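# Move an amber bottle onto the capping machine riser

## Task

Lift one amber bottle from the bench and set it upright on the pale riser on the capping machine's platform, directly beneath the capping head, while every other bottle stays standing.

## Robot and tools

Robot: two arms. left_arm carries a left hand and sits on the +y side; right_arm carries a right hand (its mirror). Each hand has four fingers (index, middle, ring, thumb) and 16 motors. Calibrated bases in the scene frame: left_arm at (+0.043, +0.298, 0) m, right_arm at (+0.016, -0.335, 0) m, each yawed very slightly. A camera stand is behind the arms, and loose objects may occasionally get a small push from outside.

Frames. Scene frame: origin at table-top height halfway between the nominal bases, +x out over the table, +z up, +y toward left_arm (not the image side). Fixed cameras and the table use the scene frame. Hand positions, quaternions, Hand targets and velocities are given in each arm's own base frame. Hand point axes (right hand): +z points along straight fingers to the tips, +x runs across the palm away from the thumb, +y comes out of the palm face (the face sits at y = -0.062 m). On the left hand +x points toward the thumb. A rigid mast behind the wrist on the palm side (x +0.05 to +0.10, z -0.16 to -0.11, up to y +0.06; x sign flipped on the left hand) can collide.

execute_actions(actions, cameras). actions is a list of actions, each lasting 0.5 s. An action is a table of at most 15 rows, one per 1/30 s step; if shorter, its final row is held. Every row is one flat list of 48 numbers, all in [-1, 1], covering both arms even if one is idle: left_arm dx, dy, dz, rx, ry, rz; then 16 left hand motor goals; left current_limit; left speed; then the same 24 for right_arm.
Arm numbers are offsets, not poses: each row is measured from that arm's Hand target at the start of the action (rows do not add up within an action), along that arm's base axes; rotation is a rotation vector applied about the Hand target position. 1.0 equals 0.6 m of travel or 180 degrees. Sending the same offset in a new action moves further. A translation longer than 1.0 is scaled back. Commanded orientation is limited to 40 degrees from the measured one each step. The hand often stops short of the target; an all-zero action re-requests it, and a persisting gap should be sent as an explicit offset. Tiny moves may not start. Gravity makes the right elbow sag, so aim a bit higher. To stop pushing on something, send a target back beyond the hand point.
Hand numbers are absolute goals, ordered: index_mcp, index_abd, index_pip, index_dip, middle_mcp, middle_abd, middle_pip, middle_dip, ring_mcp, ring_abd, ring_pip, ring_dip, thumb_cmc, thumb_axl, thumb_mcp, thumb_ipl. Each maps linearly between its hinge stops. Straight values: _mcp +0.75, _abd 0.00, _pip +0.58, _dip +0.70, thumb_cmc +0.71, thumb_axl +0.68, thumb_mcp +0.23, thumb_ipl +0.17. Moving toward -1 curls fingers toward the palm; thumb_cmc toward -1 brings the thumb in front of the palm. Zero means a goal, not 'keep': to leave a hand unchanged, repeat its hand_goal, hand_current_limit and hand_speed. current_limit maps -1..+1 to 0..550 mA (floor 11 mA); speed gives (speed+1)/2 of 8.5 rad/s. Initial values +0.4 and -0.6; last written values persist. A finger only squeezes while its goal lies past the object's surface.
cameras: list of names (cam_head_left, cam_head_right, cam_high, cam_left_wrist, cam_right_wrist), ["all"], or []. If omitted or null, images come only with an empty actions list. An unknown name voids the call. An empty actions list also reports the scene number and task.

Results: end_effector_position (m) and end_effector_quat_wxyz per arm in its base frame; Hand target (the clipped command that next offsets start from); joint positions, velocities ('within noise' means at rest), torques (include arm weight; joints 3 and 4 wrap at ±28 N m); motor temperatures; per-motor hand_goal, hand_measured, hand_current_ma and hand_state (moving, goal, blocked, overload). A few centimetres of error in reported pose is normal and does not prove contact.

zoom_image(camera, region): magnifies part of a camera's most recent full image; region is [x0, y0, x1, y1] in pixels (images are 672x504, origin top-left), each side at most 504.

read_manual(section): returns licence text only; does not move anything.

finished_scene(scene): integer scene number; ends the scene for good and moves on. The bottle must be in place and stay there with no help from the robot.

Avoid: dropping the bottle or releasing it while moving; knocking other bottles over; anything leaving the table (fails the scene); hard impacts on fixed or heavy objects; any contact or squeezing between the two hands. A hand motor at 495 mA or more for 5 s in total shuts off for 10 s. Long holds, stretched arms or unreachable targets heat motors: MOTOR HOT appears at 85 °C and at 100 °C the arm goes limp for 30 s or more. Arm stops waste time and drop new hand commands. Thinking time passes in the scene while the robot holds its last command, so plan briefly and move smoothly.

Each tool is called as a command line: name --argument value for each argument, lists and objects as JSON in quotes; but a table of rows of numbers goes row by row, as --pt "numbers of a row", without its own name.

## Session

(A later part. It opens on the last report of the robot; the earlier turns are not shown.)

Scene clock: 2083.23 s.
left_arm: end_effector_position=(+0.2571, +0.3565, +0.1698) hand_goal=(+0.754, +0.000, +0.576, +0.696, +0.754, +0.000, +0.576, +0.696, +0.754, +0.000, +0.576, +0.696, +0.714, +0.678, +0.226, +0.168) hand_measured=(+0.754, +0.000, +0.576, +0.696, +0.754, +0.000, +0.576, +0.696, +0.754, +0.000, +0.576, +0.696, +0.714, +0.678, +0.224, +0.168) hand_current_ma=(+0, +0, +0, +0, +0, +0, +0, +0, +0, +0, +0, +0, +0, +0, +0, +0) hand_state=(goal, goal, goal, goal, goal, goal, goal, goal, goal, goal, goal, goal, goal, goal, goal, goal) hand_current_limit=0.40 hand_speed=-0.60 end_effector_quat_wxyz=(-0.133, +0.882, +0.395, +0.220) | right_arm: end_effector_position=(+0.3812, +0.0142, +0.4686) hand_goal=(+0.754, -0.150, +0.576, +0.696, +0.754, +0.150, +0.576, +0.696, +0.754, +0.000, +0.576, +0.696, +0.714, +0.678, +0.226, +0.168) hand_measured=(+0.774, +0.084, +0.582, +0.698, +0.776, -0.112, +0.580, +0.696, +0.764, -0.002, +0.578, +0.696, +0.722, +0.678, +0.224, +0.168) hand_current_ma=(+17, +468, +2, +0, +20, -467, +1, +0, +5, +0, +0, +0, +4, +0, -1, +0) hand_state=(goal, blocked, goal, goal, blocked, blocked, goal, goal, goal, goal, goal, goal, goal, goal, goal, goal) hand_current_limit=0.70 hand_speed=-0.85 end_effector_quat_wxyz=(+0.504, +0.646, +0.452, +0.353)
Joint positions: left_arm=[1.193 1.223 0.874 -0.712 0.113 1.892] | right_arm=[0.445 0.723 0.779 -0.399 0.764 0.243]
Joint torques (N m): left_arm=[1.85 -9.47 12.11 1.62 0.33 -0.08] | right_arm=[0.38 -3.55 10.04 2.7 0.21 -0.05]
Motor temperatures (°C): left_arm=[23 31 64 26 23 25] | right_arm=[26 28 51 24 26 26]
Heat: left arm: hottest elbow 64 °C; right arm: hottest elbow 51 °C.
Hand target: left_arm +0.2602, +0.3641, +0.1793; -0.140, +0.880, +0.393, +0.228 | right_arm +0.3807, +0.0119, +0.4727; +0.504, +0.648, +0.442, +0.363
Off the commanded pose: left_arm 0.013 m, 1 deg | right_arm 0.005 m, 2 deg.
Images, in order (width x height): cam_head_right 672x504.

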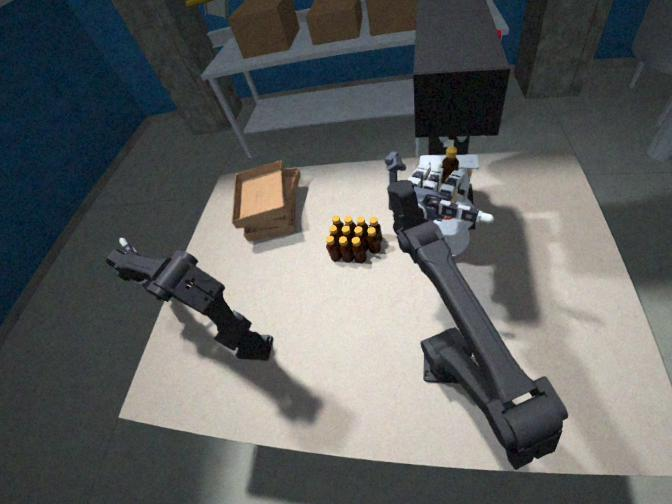

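execute_actions --actions '[]' --cameras '["cam_high", "cam_head_left", "cam_right_wrist"]'

zoom_image --camera "cam_high" --region '[230, 370, 290, 430]'

zoom_image --camera "cam_head_left" --region '[415, 145, 475, 205]'

Scene clock: 2094.13 s.
left_arm: end_effector_position=(+0.2571, +0.3565, +0.1698) hand_goal=(+0.754, +0.000, +0.576, +0.696, +0.754, +0.000, +0.576, +0.696, +0.754, +0.000, +0.576, +0.696, +0.714, +0.678, +0.226, +0.168) hand_measured=(+0.754, +0.000, +0.576, +0.696, +0.754, +0.000, +0.576, +0.696, +0.754, +0.000, +0.576, +0.696, +0.714, +0.678, +0.224, +0.168) hand_current_ma=(+0, +0, +0, +0, +0, +0, +0, +0, +0, +0, +0, +0, +0, +0, +0, +0) hand_state=(goal, goal, goal, goal, goal, goal, goal, goal, goal, goal, goal, goal, goal, goal, goal, goal) hand_current_limit=0.40 hand_speed=-0.60 end_effector_quat_wxyz=(-0.133, +0.882, +0.395, +0.220) | right_arm: end_effector_position=(+0.3812, +0.0142, +0.4686) hand_goal=(+0.754, -0.150, +0.576, +0.696, +0.754, +0.150, +0.576, +0.696, +0.754, +0.000, +0.576, +0.696, +0.714, +0.678, +0.226, +0.168) hand_measured=(+0.774, +0.084, +0.582, +0.698, +0.776, -0.112, +0.580, +0.696, +0.764, -0.002, +0.578, +0.696, +0.722, +0.678, +0.224, +0.168) hand_current_ma=(+17, +468, +2, +0, +20, -467, +1, +0, +5, +0, +0, +0, +4, +0, -1, +0) hand_state=(goal, blocked, goal, goal, blocked, blocked, goal, goal, goal, goal, goal, goal, goal, goal, goal, goal) hand_current_limit=0.70 hand_speed=-0.85 end_effector_quat_wxyz=(+0.504, +0.646, +0.452, +0.353)
Joint positions: left_arm=[1.193 1.223 0.874 -0.712 0.113 1.892] | right_arm=[0.445 0.723 0.779 -0.399 0.764 0.243]
Joint velocities: within noise
Joint torques (N m): left_arm=[1.79 -9.47 12.11 1.62 0.33 -0.07] | right_arm=[0.44 -3.66 10.02 2.62 0.2 -0.06]
Motor temperatures (°C): left_arm=[23 31 64 26 23 25] | right_arm=[26 28 50 24 26 26]
Heat: left arm: hottest elbow 64 °C; right arm: hottest elbow 50 °C.
Hand target: left_arm +0.2602, +0.3641, +0.1793; -0.140, +0.880, +0.393, +0.228 | right_arm +0.3807, +0.0118, +0.4727; +0.504, +0.648, +0.442, +0.363
Off the commanded pose: left_arm 0.013 m, 1 deg | right_arm 0.005 m, 2 deg.
camera_calibration:
cam_right_wrist: T_world_to_cam=[[-0.0702584, -0.775834, 0.627013, -0.219934], [-0.928812, -0.178377, -0.324791, 0.466301], [0.363829, -0.605196, -0.708072, 0.325638], [0, 0, 0, 1]] pos_world=[0.299177, 0.10962, 0.519927]
Images, in order (width x height): cam_head_left 672x504, cam_high 672x504, cam_right_wrist 672x504.

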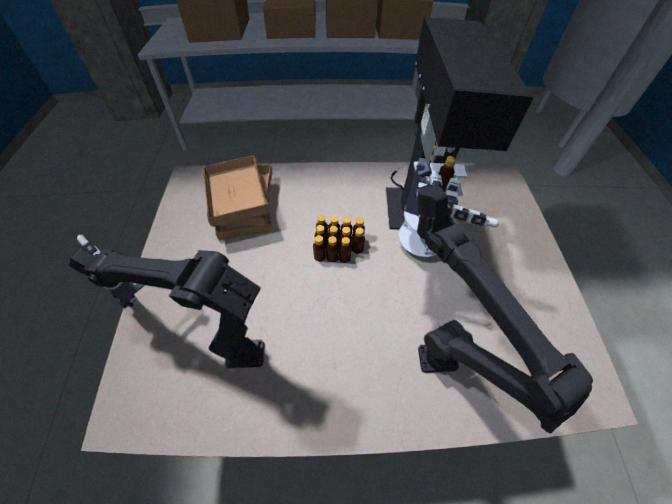

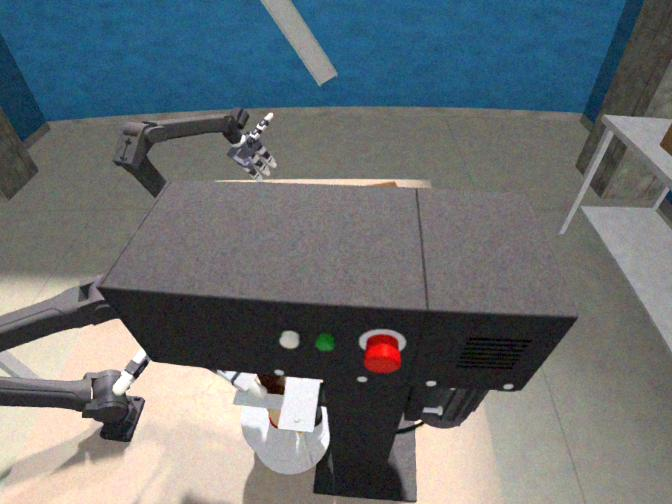

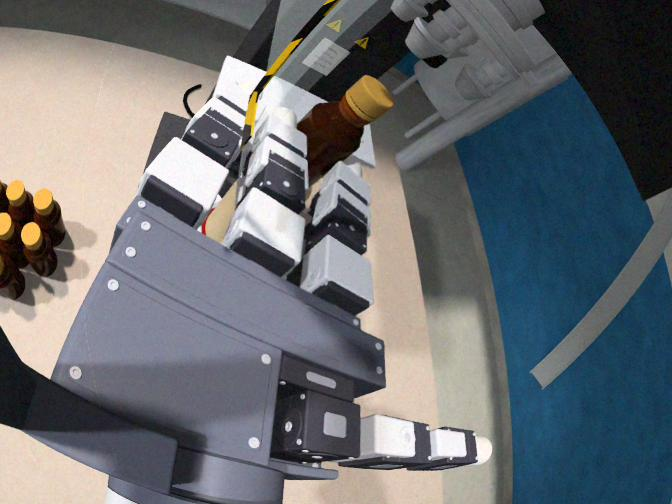

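Scaled by 8.400 from the camera's 672x504 image, which has a finer 960x720 frame.

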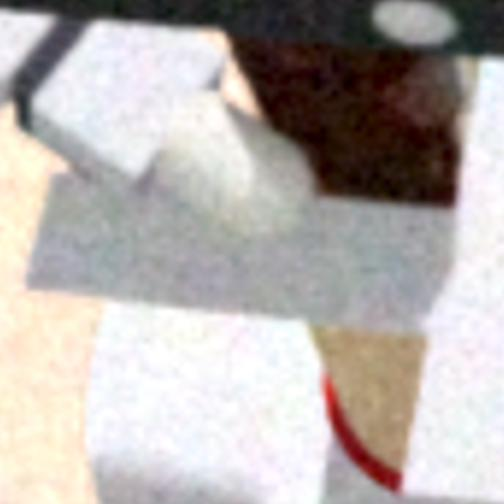

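Scaled by 8.400 from the camera's 672x504 image, which has a finer 960x720 frame.

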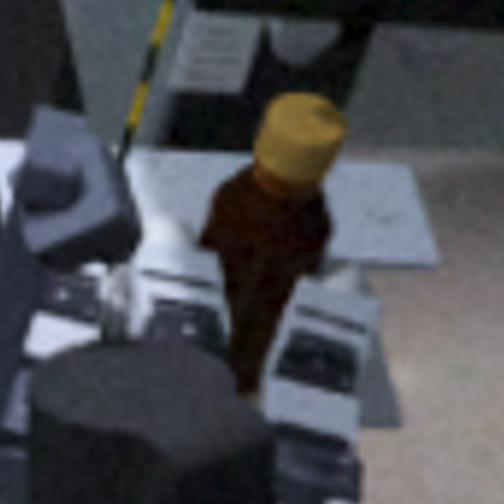

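execute_actions --actions '[[[0,0,0,0,0,0,0.754,0,0.576,0.696,0.754,0,0.576,0.696,0.754,0,0.576,0.696,0.714,0.678,0.226,0.168,0.4,-0.6,0,0,0,0,0,0,0.754,0.08,0.576,0.696,0.754,-0.1,0.576,0.696,0.754,-0.1,0.576,0.696,0.714,0.678,0.226,0.168,0.5,-0.93]],[[0,0,0,0,0,0,0.754,0,0.576,0.696,0.754,0,0.576,0.696,0.754,0,0.576,0.696,0.714,0.678,0.226,0.168,0.4,-0.6,0,0,0,0,0,0,0.754,0.18,0.576,0.696,0.754,-0.2,0.576,0.696,0.754,-0.2,0.576,0.696,0.714,0.678,0.226,0.168,0.5,-0.93]]]' --cameras '["cam_head_right", "cam_head_left", "cam_high", "cam_right_wrist"]'

zoom_image --camera "cam_head_right" --region '[425, 145, 475, 195]'

zoom_image --camera "cam_high" --region '[230, 370, 290, 430]'

zoom_image --camera "cam_head_left" --region '[415, 145, 475, 205]'

Scene clock: 2117.73 s.
left_arm: end_effector_position=(+0.2571, +0.3565, +0.1698) hand_goal=(+0.754, +0.000, +0.576, +0.696, +0.754, +0.000, +0.576, +0.696, +0.754, +0.000, +0.576, +0.696, +0.714, +0.678, +0.226, +0.168) hand_measured=(+0.754, +0.000, +0.576, +0.696, +0.754, +0.000, +0.576, +0.696, +0.754, +0.000, +0.576, +0.696, +0.714, +0.678, +0.224, +0.168) hand_current_ma=(+0, +0, +0, +0, +0, +0, +0, +0, +0, +0, +0, +0, +0, +0, +0, +0) hand_state=(goal, goal, goal, goal, goal, goal, goal, goal, goal, goal, goal, goal, goal, goal, goal, goal) hand_current_limit=0.40 hand_speed=-0.60 end_effector_quat_wxyz=(-0.133, +0.882, +0.395, +0.220) | right_arm: end_effector_position=(+0.3812, +0.0143, +0.4685) hand_goal=(+0.754, +0.180, +0.576, +0.696, +0.754, -0.200, +0.576, +0.696, +0.754, -0.200, +0.576, +0.696, +0.714, +0.678, +0.226, +0.168) hand_measured=(+0.774, +0.176, +0.582, +0.698, +0.776, -0.196, +0.580, +0.696, +0.764, -0.196, +0.578, +0.696, +0.722, +0.678, +0.224, +0.168) hand_current_ma=(+17, -1, +2, +0, +20, +1, +1, +0, +5, +1, +0, +0, +4, +0, -1, +0) hand_state=(goal, goal, goal, goal, blocked, goal, goal, goal, goal, goal, goal, goal, goal, goal, goal, goal) hand_current_limit=0.50 hand_speed=-0.93 end_effector_quat_wxyz=(+0.503, +0.646, +0.452, +0.354)
Joint positions: left_arm=[1.193 1.223 0.874 -0.712 0.113 1.892] | right_arm=[0.445 0.723 0.779 -0.399 0.763 0.244]
Joint torques (N m): left_arm=[1.85 -9.47 12.11 1.61 0.33 -0.08] | right_arm=[0.56 -3.55 10 2.63 0.24 -0.07]
Motor temperatures (°C): left_arm=[23 31 64 26 23 25] | right_arm=[26 28 48 24 25 26]
Heat: left arm: hottest elbow 64 °C; right arm: hottest elbow 48 °C.
Hand target: left_arm +0.2602, +0.3641, +0.1793; -0.140, +0.880, +0.393, +0.228 | right_arm +0.3807, +0.0119, +0.4727; +0.504, +0.648, +0.442, +0.363
Off the commanded pose: left_arm 0.013 m, 1 deg | right_arm 0.005 m, 2 deg.
camera_calibration:
cam_right_wrist: T_world_to_cam=[[-0.0698171, -0.776262, 0.626532, -0.219768], [-0.928679, -0.178757, -0.324963, 0.466392], [0.364253, -0.604535, -0.708418, 0.325619], [0, 0, 0, 1]] pos_world=[0.299177, 0.109621, 0.519927]
Images, in order (width x height): cam_head_left 672x504, cam_head_right 672x504, cam_high 672x504, cam_right_wrist 672x504.

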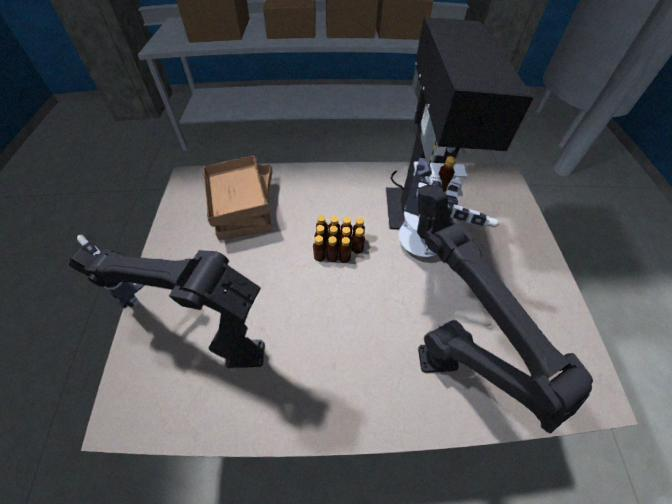

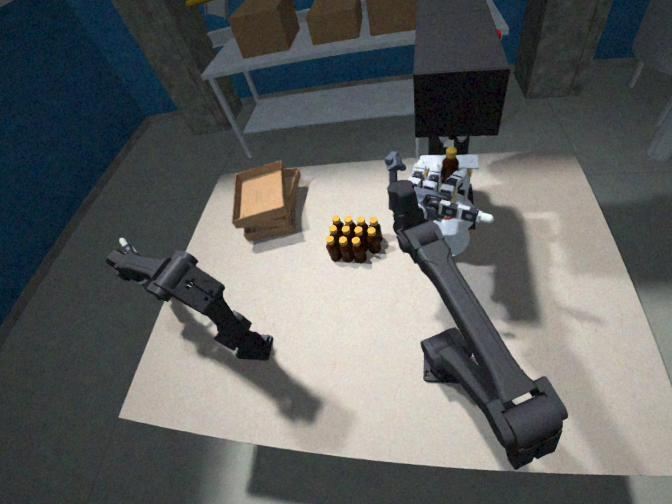

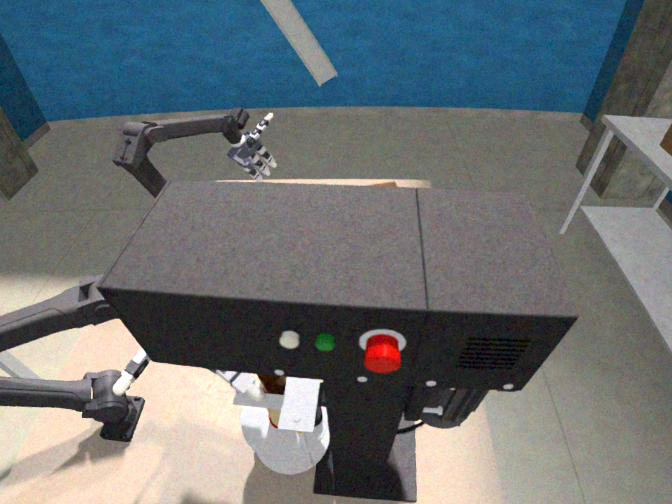

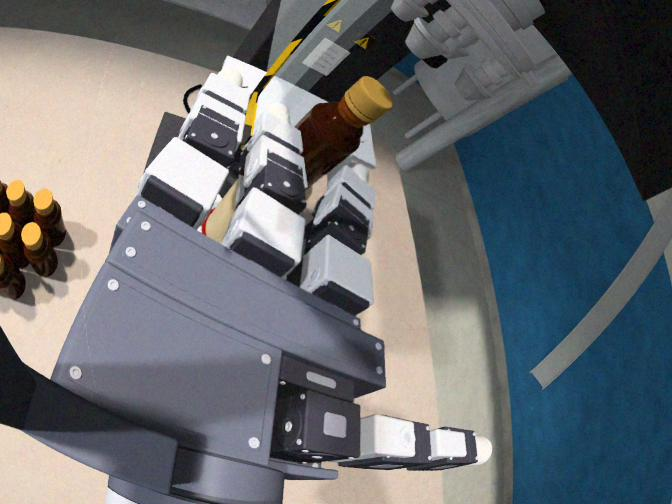

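Scaled by 10.080 from the camera's 672x504 image, which has a finer 960x720 frame.

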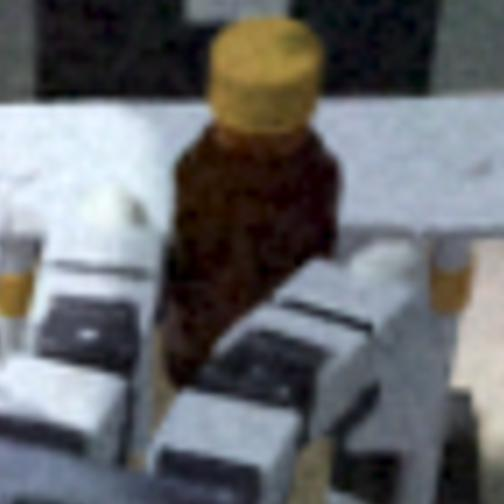

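Scaled by 8.400 from the camera's 672x504 image, which has a finer 960x720 frame.

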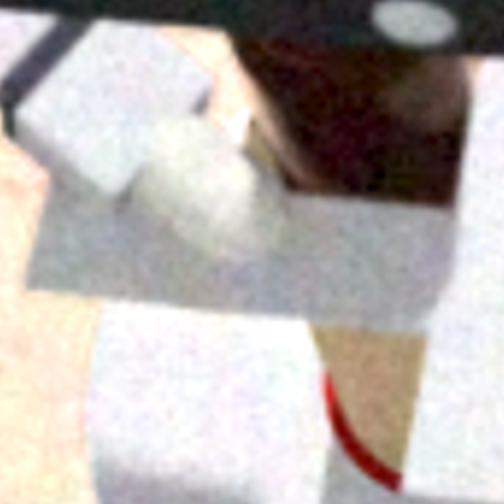

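Scaled by 8.400 from the camera's 672x504 image, which has a finer 960x720 frame.

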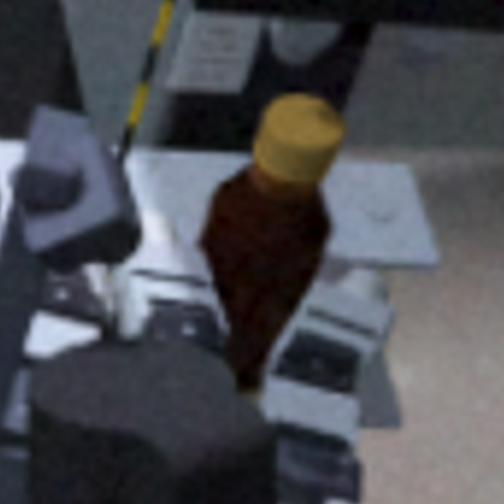

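execute_actions --actions '[[[0,0,0,0,0,0,0.754,0,0.576,0.696,0.754,0,0.576,0.696,0.754,0,0.576,0.696,0.714,0.678,0.226,0.168,0.4,-0.6,0,0,0,0,0,0,0.754,0.3,0.576,0.696,0.754,-0.28,0.576,0.696,0.754,-0.25,0.576,0.696,0.714,0.678,0.226,0.168,0.5,-0.9]],[[0,0,0,0,0,0,0.754,0,0.576,0.696,0.754,0,0.576,0.696,0.754,0,0.576,0.696,0.714,0.678,0.226,0.168,0.4,-0.6,-0.02,0.006,-0.002,0,0,0,0.754,0.3,0.576,0.696,0.754,-0.28,0.576,0.696,0.754,-0.25,0.576,0.696,0.714,0.678,0.226,0.168,0.5,-0.9]]]' --cameras '["cam_head_right", "cam_head_left", "cam_high"]'

zoom_image --camera "cam_head_right" --region '[415, 145, 475, 205]'

zoom_image --camera "cam_head_left" --region '[415, 145, 475, 205]'

Scene clock: 2133.43 s.
left_arm: end_effector_position=(+0.2571, +0.3565, +0.1698) hand_goal=(+0.754, +0.000, +0.576, +0.696, +0.754, +0.000, +0.576, +0.696, +0.754, +0.000, +0.576, +0.696, +0.714, +0.678, +0.226, +0.168) hand_measured=(+0.754, +0.000, +0.576, +0.696, +0.754, +0.000, +0.576, +0.696, +0.754, +0.000, +0.576, +0.696, +0.714, +0.678, +0.224, +0.168) hand_current_ma=(+0, +0, +0, +0, +0, +0, +0, +0, +0, +0, +0, +0, +0, +0, +0, +0) hand_state=(goal, goal, goal, goal, goal, goal, goal, goal, goal, goal, goal, goal, goal, goal, goal, goal) hand_current_limit=0.40 hand_speed=-0.60 end_effector_quat_wxyz=(-0.133, +0.882, +0.395, +0.220) | right_arm: end_effector_position=(+0.3733, +0.0148, +0.4685) hand_goal=(+0.754, +0.300, +0.576, +0.696, +0.754, -0.280, +0.576, +0.696, +0.754, -0.250, +0.576, +0.696, +0.714, +0.678, +0.226, +0.168) hand_measured=(+0.772, +0.296, +0.582, +0.698, +0.772, -0.276, +0.580, +0.696, +0.764, -0.246, +0.578, +0.696, +0.722, +0.678, +0.224, +0.168) hand_current_ma=(+15, -1, +2, +0, +14, +1, +1, +0, +5, +1, +0, +0, +4, +0, -1, +0) hand_state=(goal, goal, goal, goal, goal, goal, goal, goal, goal, goal, goal, goal, goal, goal, goal, goal) hand_current_limit=0.50 hand_speed=-0.90 end_effector_quat_wxyz=(+0.506, +0.648, +0.444, +0.357)
Joint positions: left_arm=[1.193 1.223 0.874 -0.712 0.113 1.892] | right_arm=[0.467 0.708 0.768 -0.399 0.795 0.259]
Joint torques (N m): left_arm=[1.85 -9.47 12.11 1.62 0.33 -0.08] | right_arm=[1.44 -4.25 9.91 1.59 0.35 -0.06]
Motor temperatures (°C): left_arm=[23 31 64 26 23 25] | right_arm=[26 28 47 24 25 26]
Heat: left arm: hottest elbow 64 °C; right arm: hottest elbow 47 °C.
Hand target: left_arm +0.2602, +0.3641, +0.1793; -0.140, +0.880, +0.393, +0.228 | right_arm +0.3686, +0.0154, +0.4714; +0.504, +0.648, +0.442, +0.363
Off the commanded pose: left_arm 0.013 m, 1 deg | right_arm 0.006 m, 1 deg.
Images, in order (width x height): cam_head_left 672x504, cam_head_right 672x504, cam_high 672x504.

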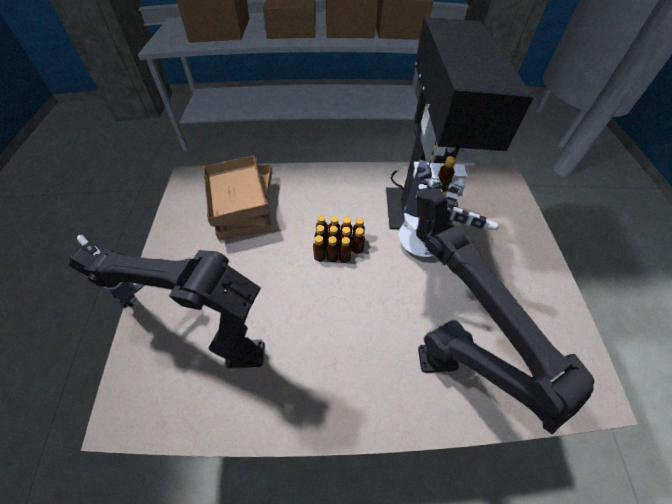

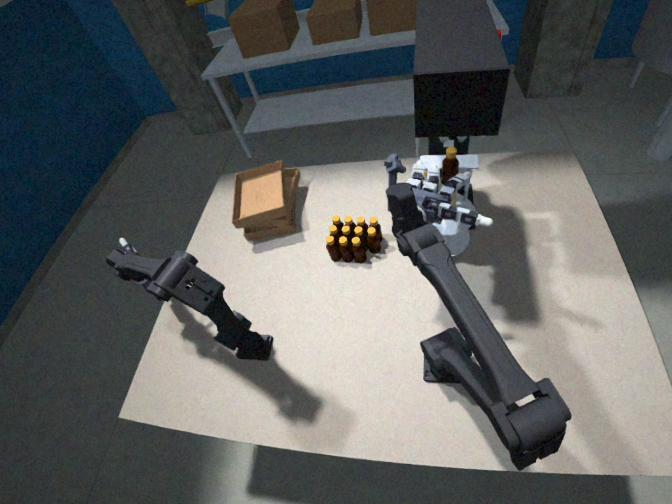

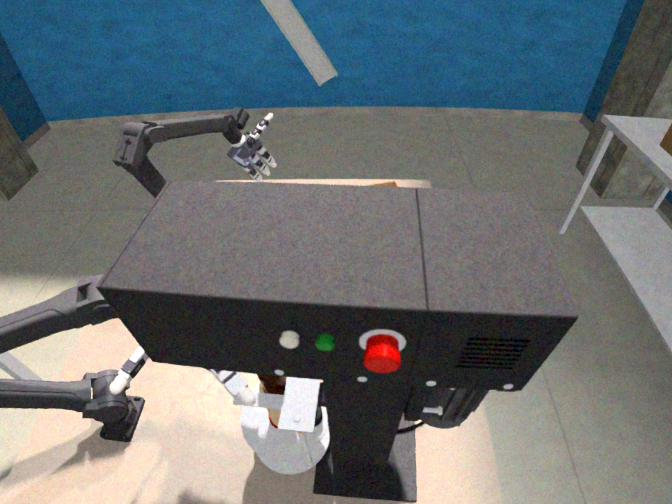

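Scaled by 8.400 from the camera's 672x504 image, which has a finer 960x720 frame.

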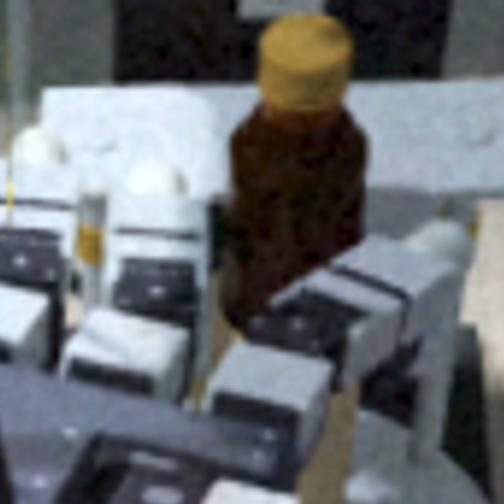

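Scaled by 8.400 from the camera's 672x504 image, which has a finer 960x720 frame.

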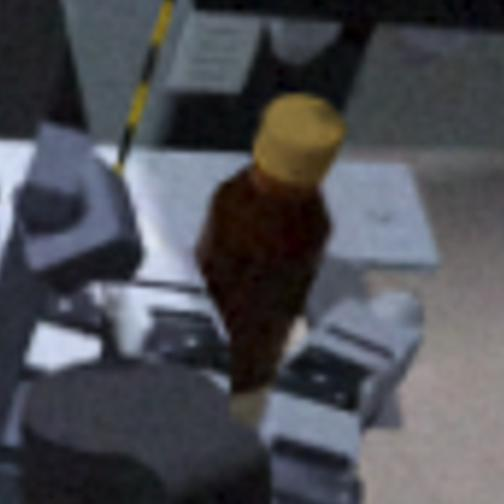

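execute_actions --actions '[[[0,0,0,0,0,0,0.754,0,0.576,0.696,0.754,0,0.576,0.696,0.754,0,0.576,0.696,0.714,0.678,0.226,0.168,0.4,-0.6,-0.03,0.009,-0.002,0,0,0,0.754,0.3,0.576,0.696,0.754,-0.28,0.576,0.696,0.754,-0.25,0.576,0.696,0.714,0.678,0.226,0.168,0.5,-0.9]],[[0,0,0,0,0,0,0.754,0,0.576,0.696,0.754,0,0.576,0.696,0.754,0,0.576,0.696,0.714,0.678,0.226,0.168,0.4,-0.6,-0.03,0.01,-0.002,0,0,0,0.754,0.3,0.576,0.696,0.754,-0.28,0.576,0.696,0.754,-0.25,0.576,0.696,0.714,0.678,0.226,0.168,0.5,-0.9]]]' --cameras '["cam_head_right", "cam_head_left"]'

zoom_image --camera "cam_head_right" --region '[415, 145, 475, 205]'

zoom_image --camera "cam_head_left" --region '[415, 145, 475, 205]'

Scene clock: 2144.27 s.
left_arm: end_effector_position=(+0.2571, +0.3565, +0.1698) hand_goal=(+0.754, +0.000, +0.576, +0.696, +0.754, +0.000, +0.576, +0.696, +0.754, +0.000, +0.576, +0.696, +0.714, +0.678, +0.226, +0.168) hand_measured=(+0.754, +0.000, +0.576, +0.696, +0.754, +0.000, +0.576, +0.696, +0.754, +0.000, +0.576, +0.696, +0.714, +0.678, +0.224, +0.168) hand_current_ma=(+0, +0, +0, +0, +0, +0, +0, +0, +0, +0, +0, +0, +0, +0, +0, +0) hand_state=(goal, goal, goal, goal, goal, goal, goal, goal, goal, goal, goal, goal, goal, goal, goal, goal) hand_current_limit=0.40 hand_speed=-0.60 end_effector_quat_wxyz=(-0.133, +0.882, +0.395, +0.220) | right_arm: end_effector_position=(+0.3362, +0.0262, +0.4662) hand_goal=(+0.754, +0.300, +0.576, +0.696, +0.754, -0.280, +0.576, +0.696, +0.754, -0.250, +0.576, +0.696, +0.714, +0.678, +0.226, +0.168) hand_measured=(+0.772, +0.298, +0.582, +0.698, +0.770, -0.278, +0.580, +0.696, +0.764, -0.246, +0.578, +0.696, +0.722, +0.678, +0.224, +0.168) hand_current_ma=(+15, +0, +2, +0, +12, +0, +1, +0, +5, +1, +0, +0, +4, +0, -1, +0) hand_state=(goal, goal, goal, goal, goal, goal, goal, goal, goal, goal, goal, goal, goal, goal, goal, goal) hand_current_limit=0.50 hand_speed=-0.90 end_effector_quat_wxyz=(+0.507, +0.648, +0.443, +0.357)
Joint positions: left_arm=[1.193 1.223 0.874 -0.712 0.113 1.892] | right_arm=[0.6 0.628 0.745 -0.509 0.919 0.331]
Joint torques (N m): left_arm=[1.79 -9.47 12.11 1.61 0.33 -0.07] | right_arm=[1.55 -2.84 10.02 1.44 0.46 -0.05]
Motor temperatures (°C): left_arm=[23 31 64 26 23 25] | right_arm=[26 28 46 24 25 26]
Heat: left arm: hottest elbow 64 °C; right arm: hottest elbow 46 °C.
Hand target: left_arm +0.2602, +0.3641, +0.1793; -0.140, +0.880, +0.393, +0.228 | right_arm +0.3327, +0.0270, +0.4690; +0.504, +0.648, +0.442, +0.363
Off the commanded pose: left_arm 0.013 m, 1 deg | right_arm 0.005 m, 1 deg.
Images, in order (width x height): cam_head_left 672x504, cam_head_right 672x504.

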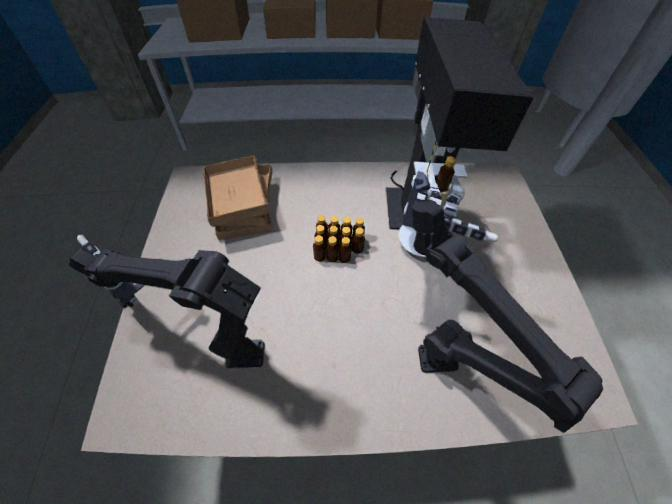

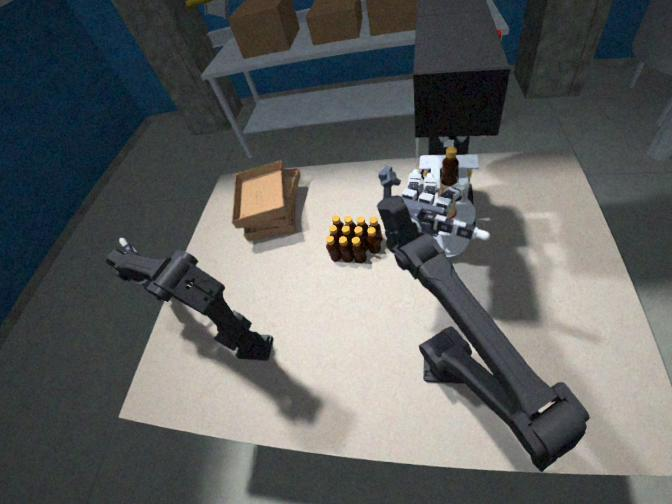

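Scaled by 8.400 from the camera's 672x504 image, which has a finer 960x720 frame.

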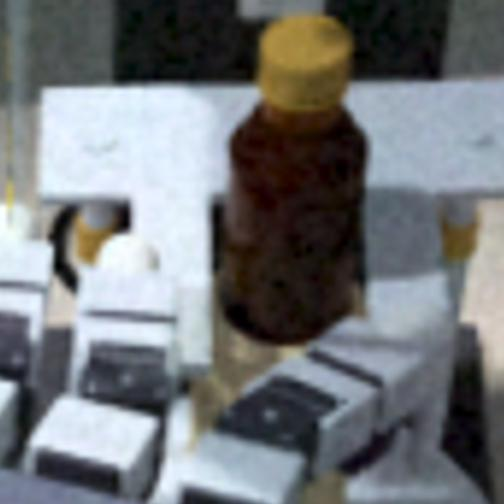

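Scaled by 8.400 from the camera's 672x504 image, which has a finer 960x720 frame.

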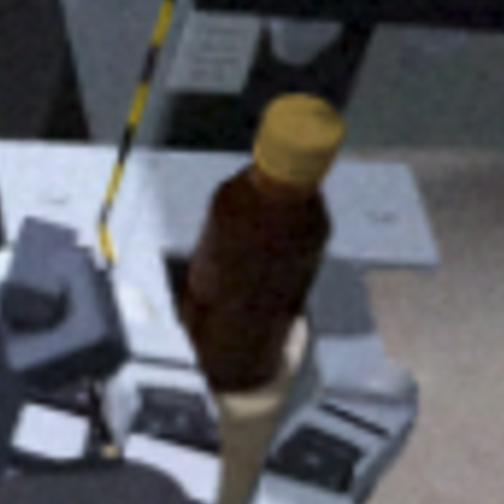

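execute_actions --actions '[[[0,0,0,0,0,0,0.754,0,0.576,0.696,0.754,0,0.576,0.696,0.754,0,0.576,0.696,0.714,0.678,0.226,0.168,0.4,-0.6,-0.035,0.012,-0.002,0,0,0,0.754,0.3,0.576,0.696,0.754,-0.28,0.576,0.696,0.754,-0.25,0.576,0.696,0.714,0.678,0.226,0.168,0.5,-0.9]],[[0,0,0,0,0,0,0.754,0,0.576,0.696,0.754,0,0.576,0.696,0.754,0,0.576,0.696,0.714,0.678,0.226,0.168,0.4,-0.6,-0.045,0.016,-0.002,0,0,0,0.754,0.3,0.576,0.696,0.754,-0.28,0.576,0.696,0.754,-0.25,0.576,0.696,0.714,0.678,0.226,0.168,0.5,-0.9]],[[0,0,0,0,0,0,0.754,0,0.576,0.696,0.754,0,0.576,0.696,0.754,0,0.576,0.696,0.714,0.678,0.226,0.168,0.4,-0.6,-0.05,0.018,-0.002,0,0,0,0.754,0.3,0.576,0.696,0.754,-0.28,0.576,0.696,0.754,-0.25,0.576,0.696,0.714,0.678,0.226,0.168,0.5,-0.9]]]' --cameras '["cam_head_right", "cam_head_left"]'

zoom_image --camera "cam_head_right" --region '[405, 145, 475, 215]'

zoom_image --camera "cam_head_left" --region '[405, 145, 475, 215]'

Scene clock: 2191.03 s.
left_arm: end_effector_position=(+0.2571, +0.3565, +0.1698) hand_goal=(+0.754, +0.000, +0.576, +0.696, +0.754, +0.000, +0.576, +0.696, +0.754, +0.000, +0.576, +0.696, +0.714, +0.678, +0.226, +0.168) hand_measured=(+0.754, +0.000, +0.576, +0.696, +0.754, +0.000, +0.576, +0.696, +0.754, +0.000, +0.576, +0.696, +0.714, +0.678, +0.224, +0.168) hand_current_ma=(+0, +0, +0, +0, +0, +0, +0, +0, +0, +0, +0, +0, +0, +0, +0, +0) hand_state=(goal, goal, goal, goal, goal, goal, goal, goal, goal, goal, goal, goal, goal, goal, goal, goal) hand_current_limit=0.40 hand_speed=-0.60 end_effector_quat_wxyz=(-0.133, +0.882, +0.395, +0.220) | right_arm: end_effector_position=(+0.2559, +0.0519, +0.4464) hand_goal=(+0.754, +0.300, +0.576, +0.696, +0.754, -0.280, +0.576, +0.696, +0.754, -0.250, +0.576, +0.696, +0.714, +0.678, +0.226, +0.168) hand_measured=(+0.772, +0.298, +0.582, +0.698, +0.770, -0.278, +0.580, +0.696, +0.764, -0.248, +0.578, +0.696, +0.722, +0.678, +0.224, +0.168) hand_current_ma=(+15, +0, +2, +0, +12, +0, +1, +0, +5, +0, +0, +0, +4, +0, -1, +0) hand_state=(goal, goal, goal, goal, goal, goal, goal, goal, goal, goal, goal, goal, goal, goal, goal, goal) hand_current_limit=0.50 hand_speed=-0.90 end_effector_quat_wxyz=(+0.513, +0.639, +0.451, +0.354)
Joint positions: left_arm=[1.193 1.223 0.874 -0.712 0.113 1.892] | right_arm=[1.01 0.56 0.739 -1.016 1.266 0.803]
Joint torques (N m): left_arm=[1.79 -9.47 12.11 1.62 0.33 -0.08] | right_arm=[1.49 0.03 13.15 0.88 0.95 -0.07]
Motor temperatures (°C): left_arm=[23 31 64 26 23 25] | right_arm=[26 28 46 24 26 26]
Heat: left arm: hottest elbow 64 °C; right arm: hottest elbow 46 °C.
Hand target: left_arm +0.2602, +0.3641, +0.1793; -0.140, +0.880, +0.393, +0.228 | right_arm +0.2547, +0.0544, +0.4654; +0.504, +0.648, +0.442, +0.363
Off the commanded pose: left_arm 0.013 m, 1 deg | right_arm 0.019 m, 2 deg.
Images, in order (width x height): cam_head_left 672x504, cam_head_right 672x504.

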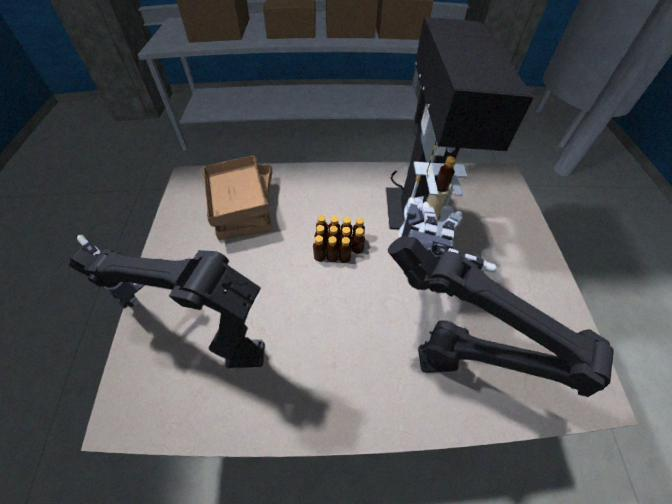

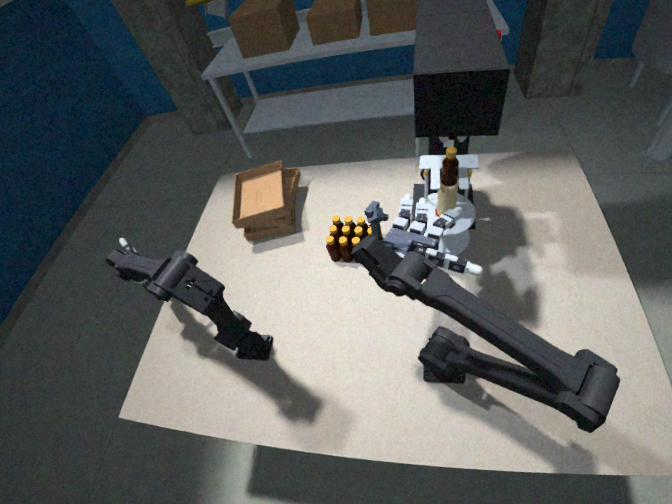

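Scaled by 7.200 from the camera's 672x504 image, which has a finer 960x720 frame.

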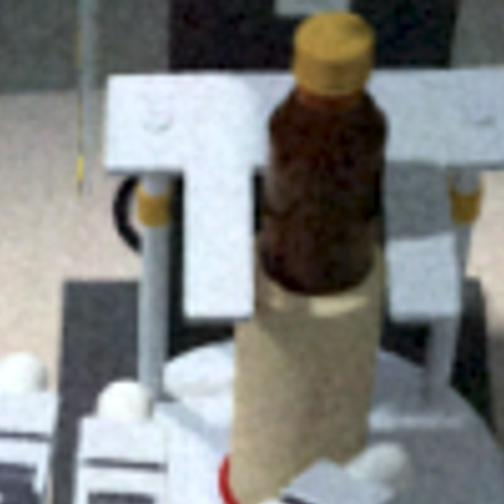

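Scaled by 7.200 from the camera's 672x504 image, which has a finer 960x720 frame.

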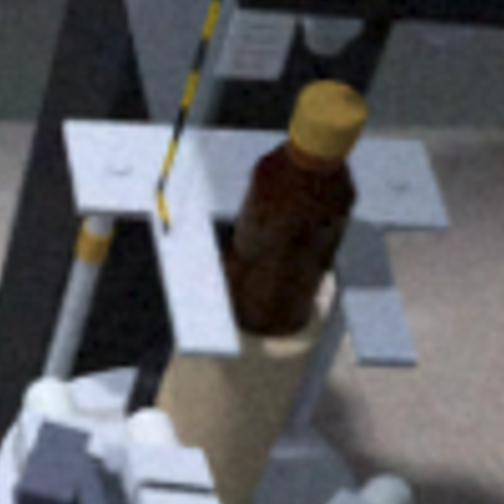

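finished_scene --scene 2

The scene is finished: the task was done.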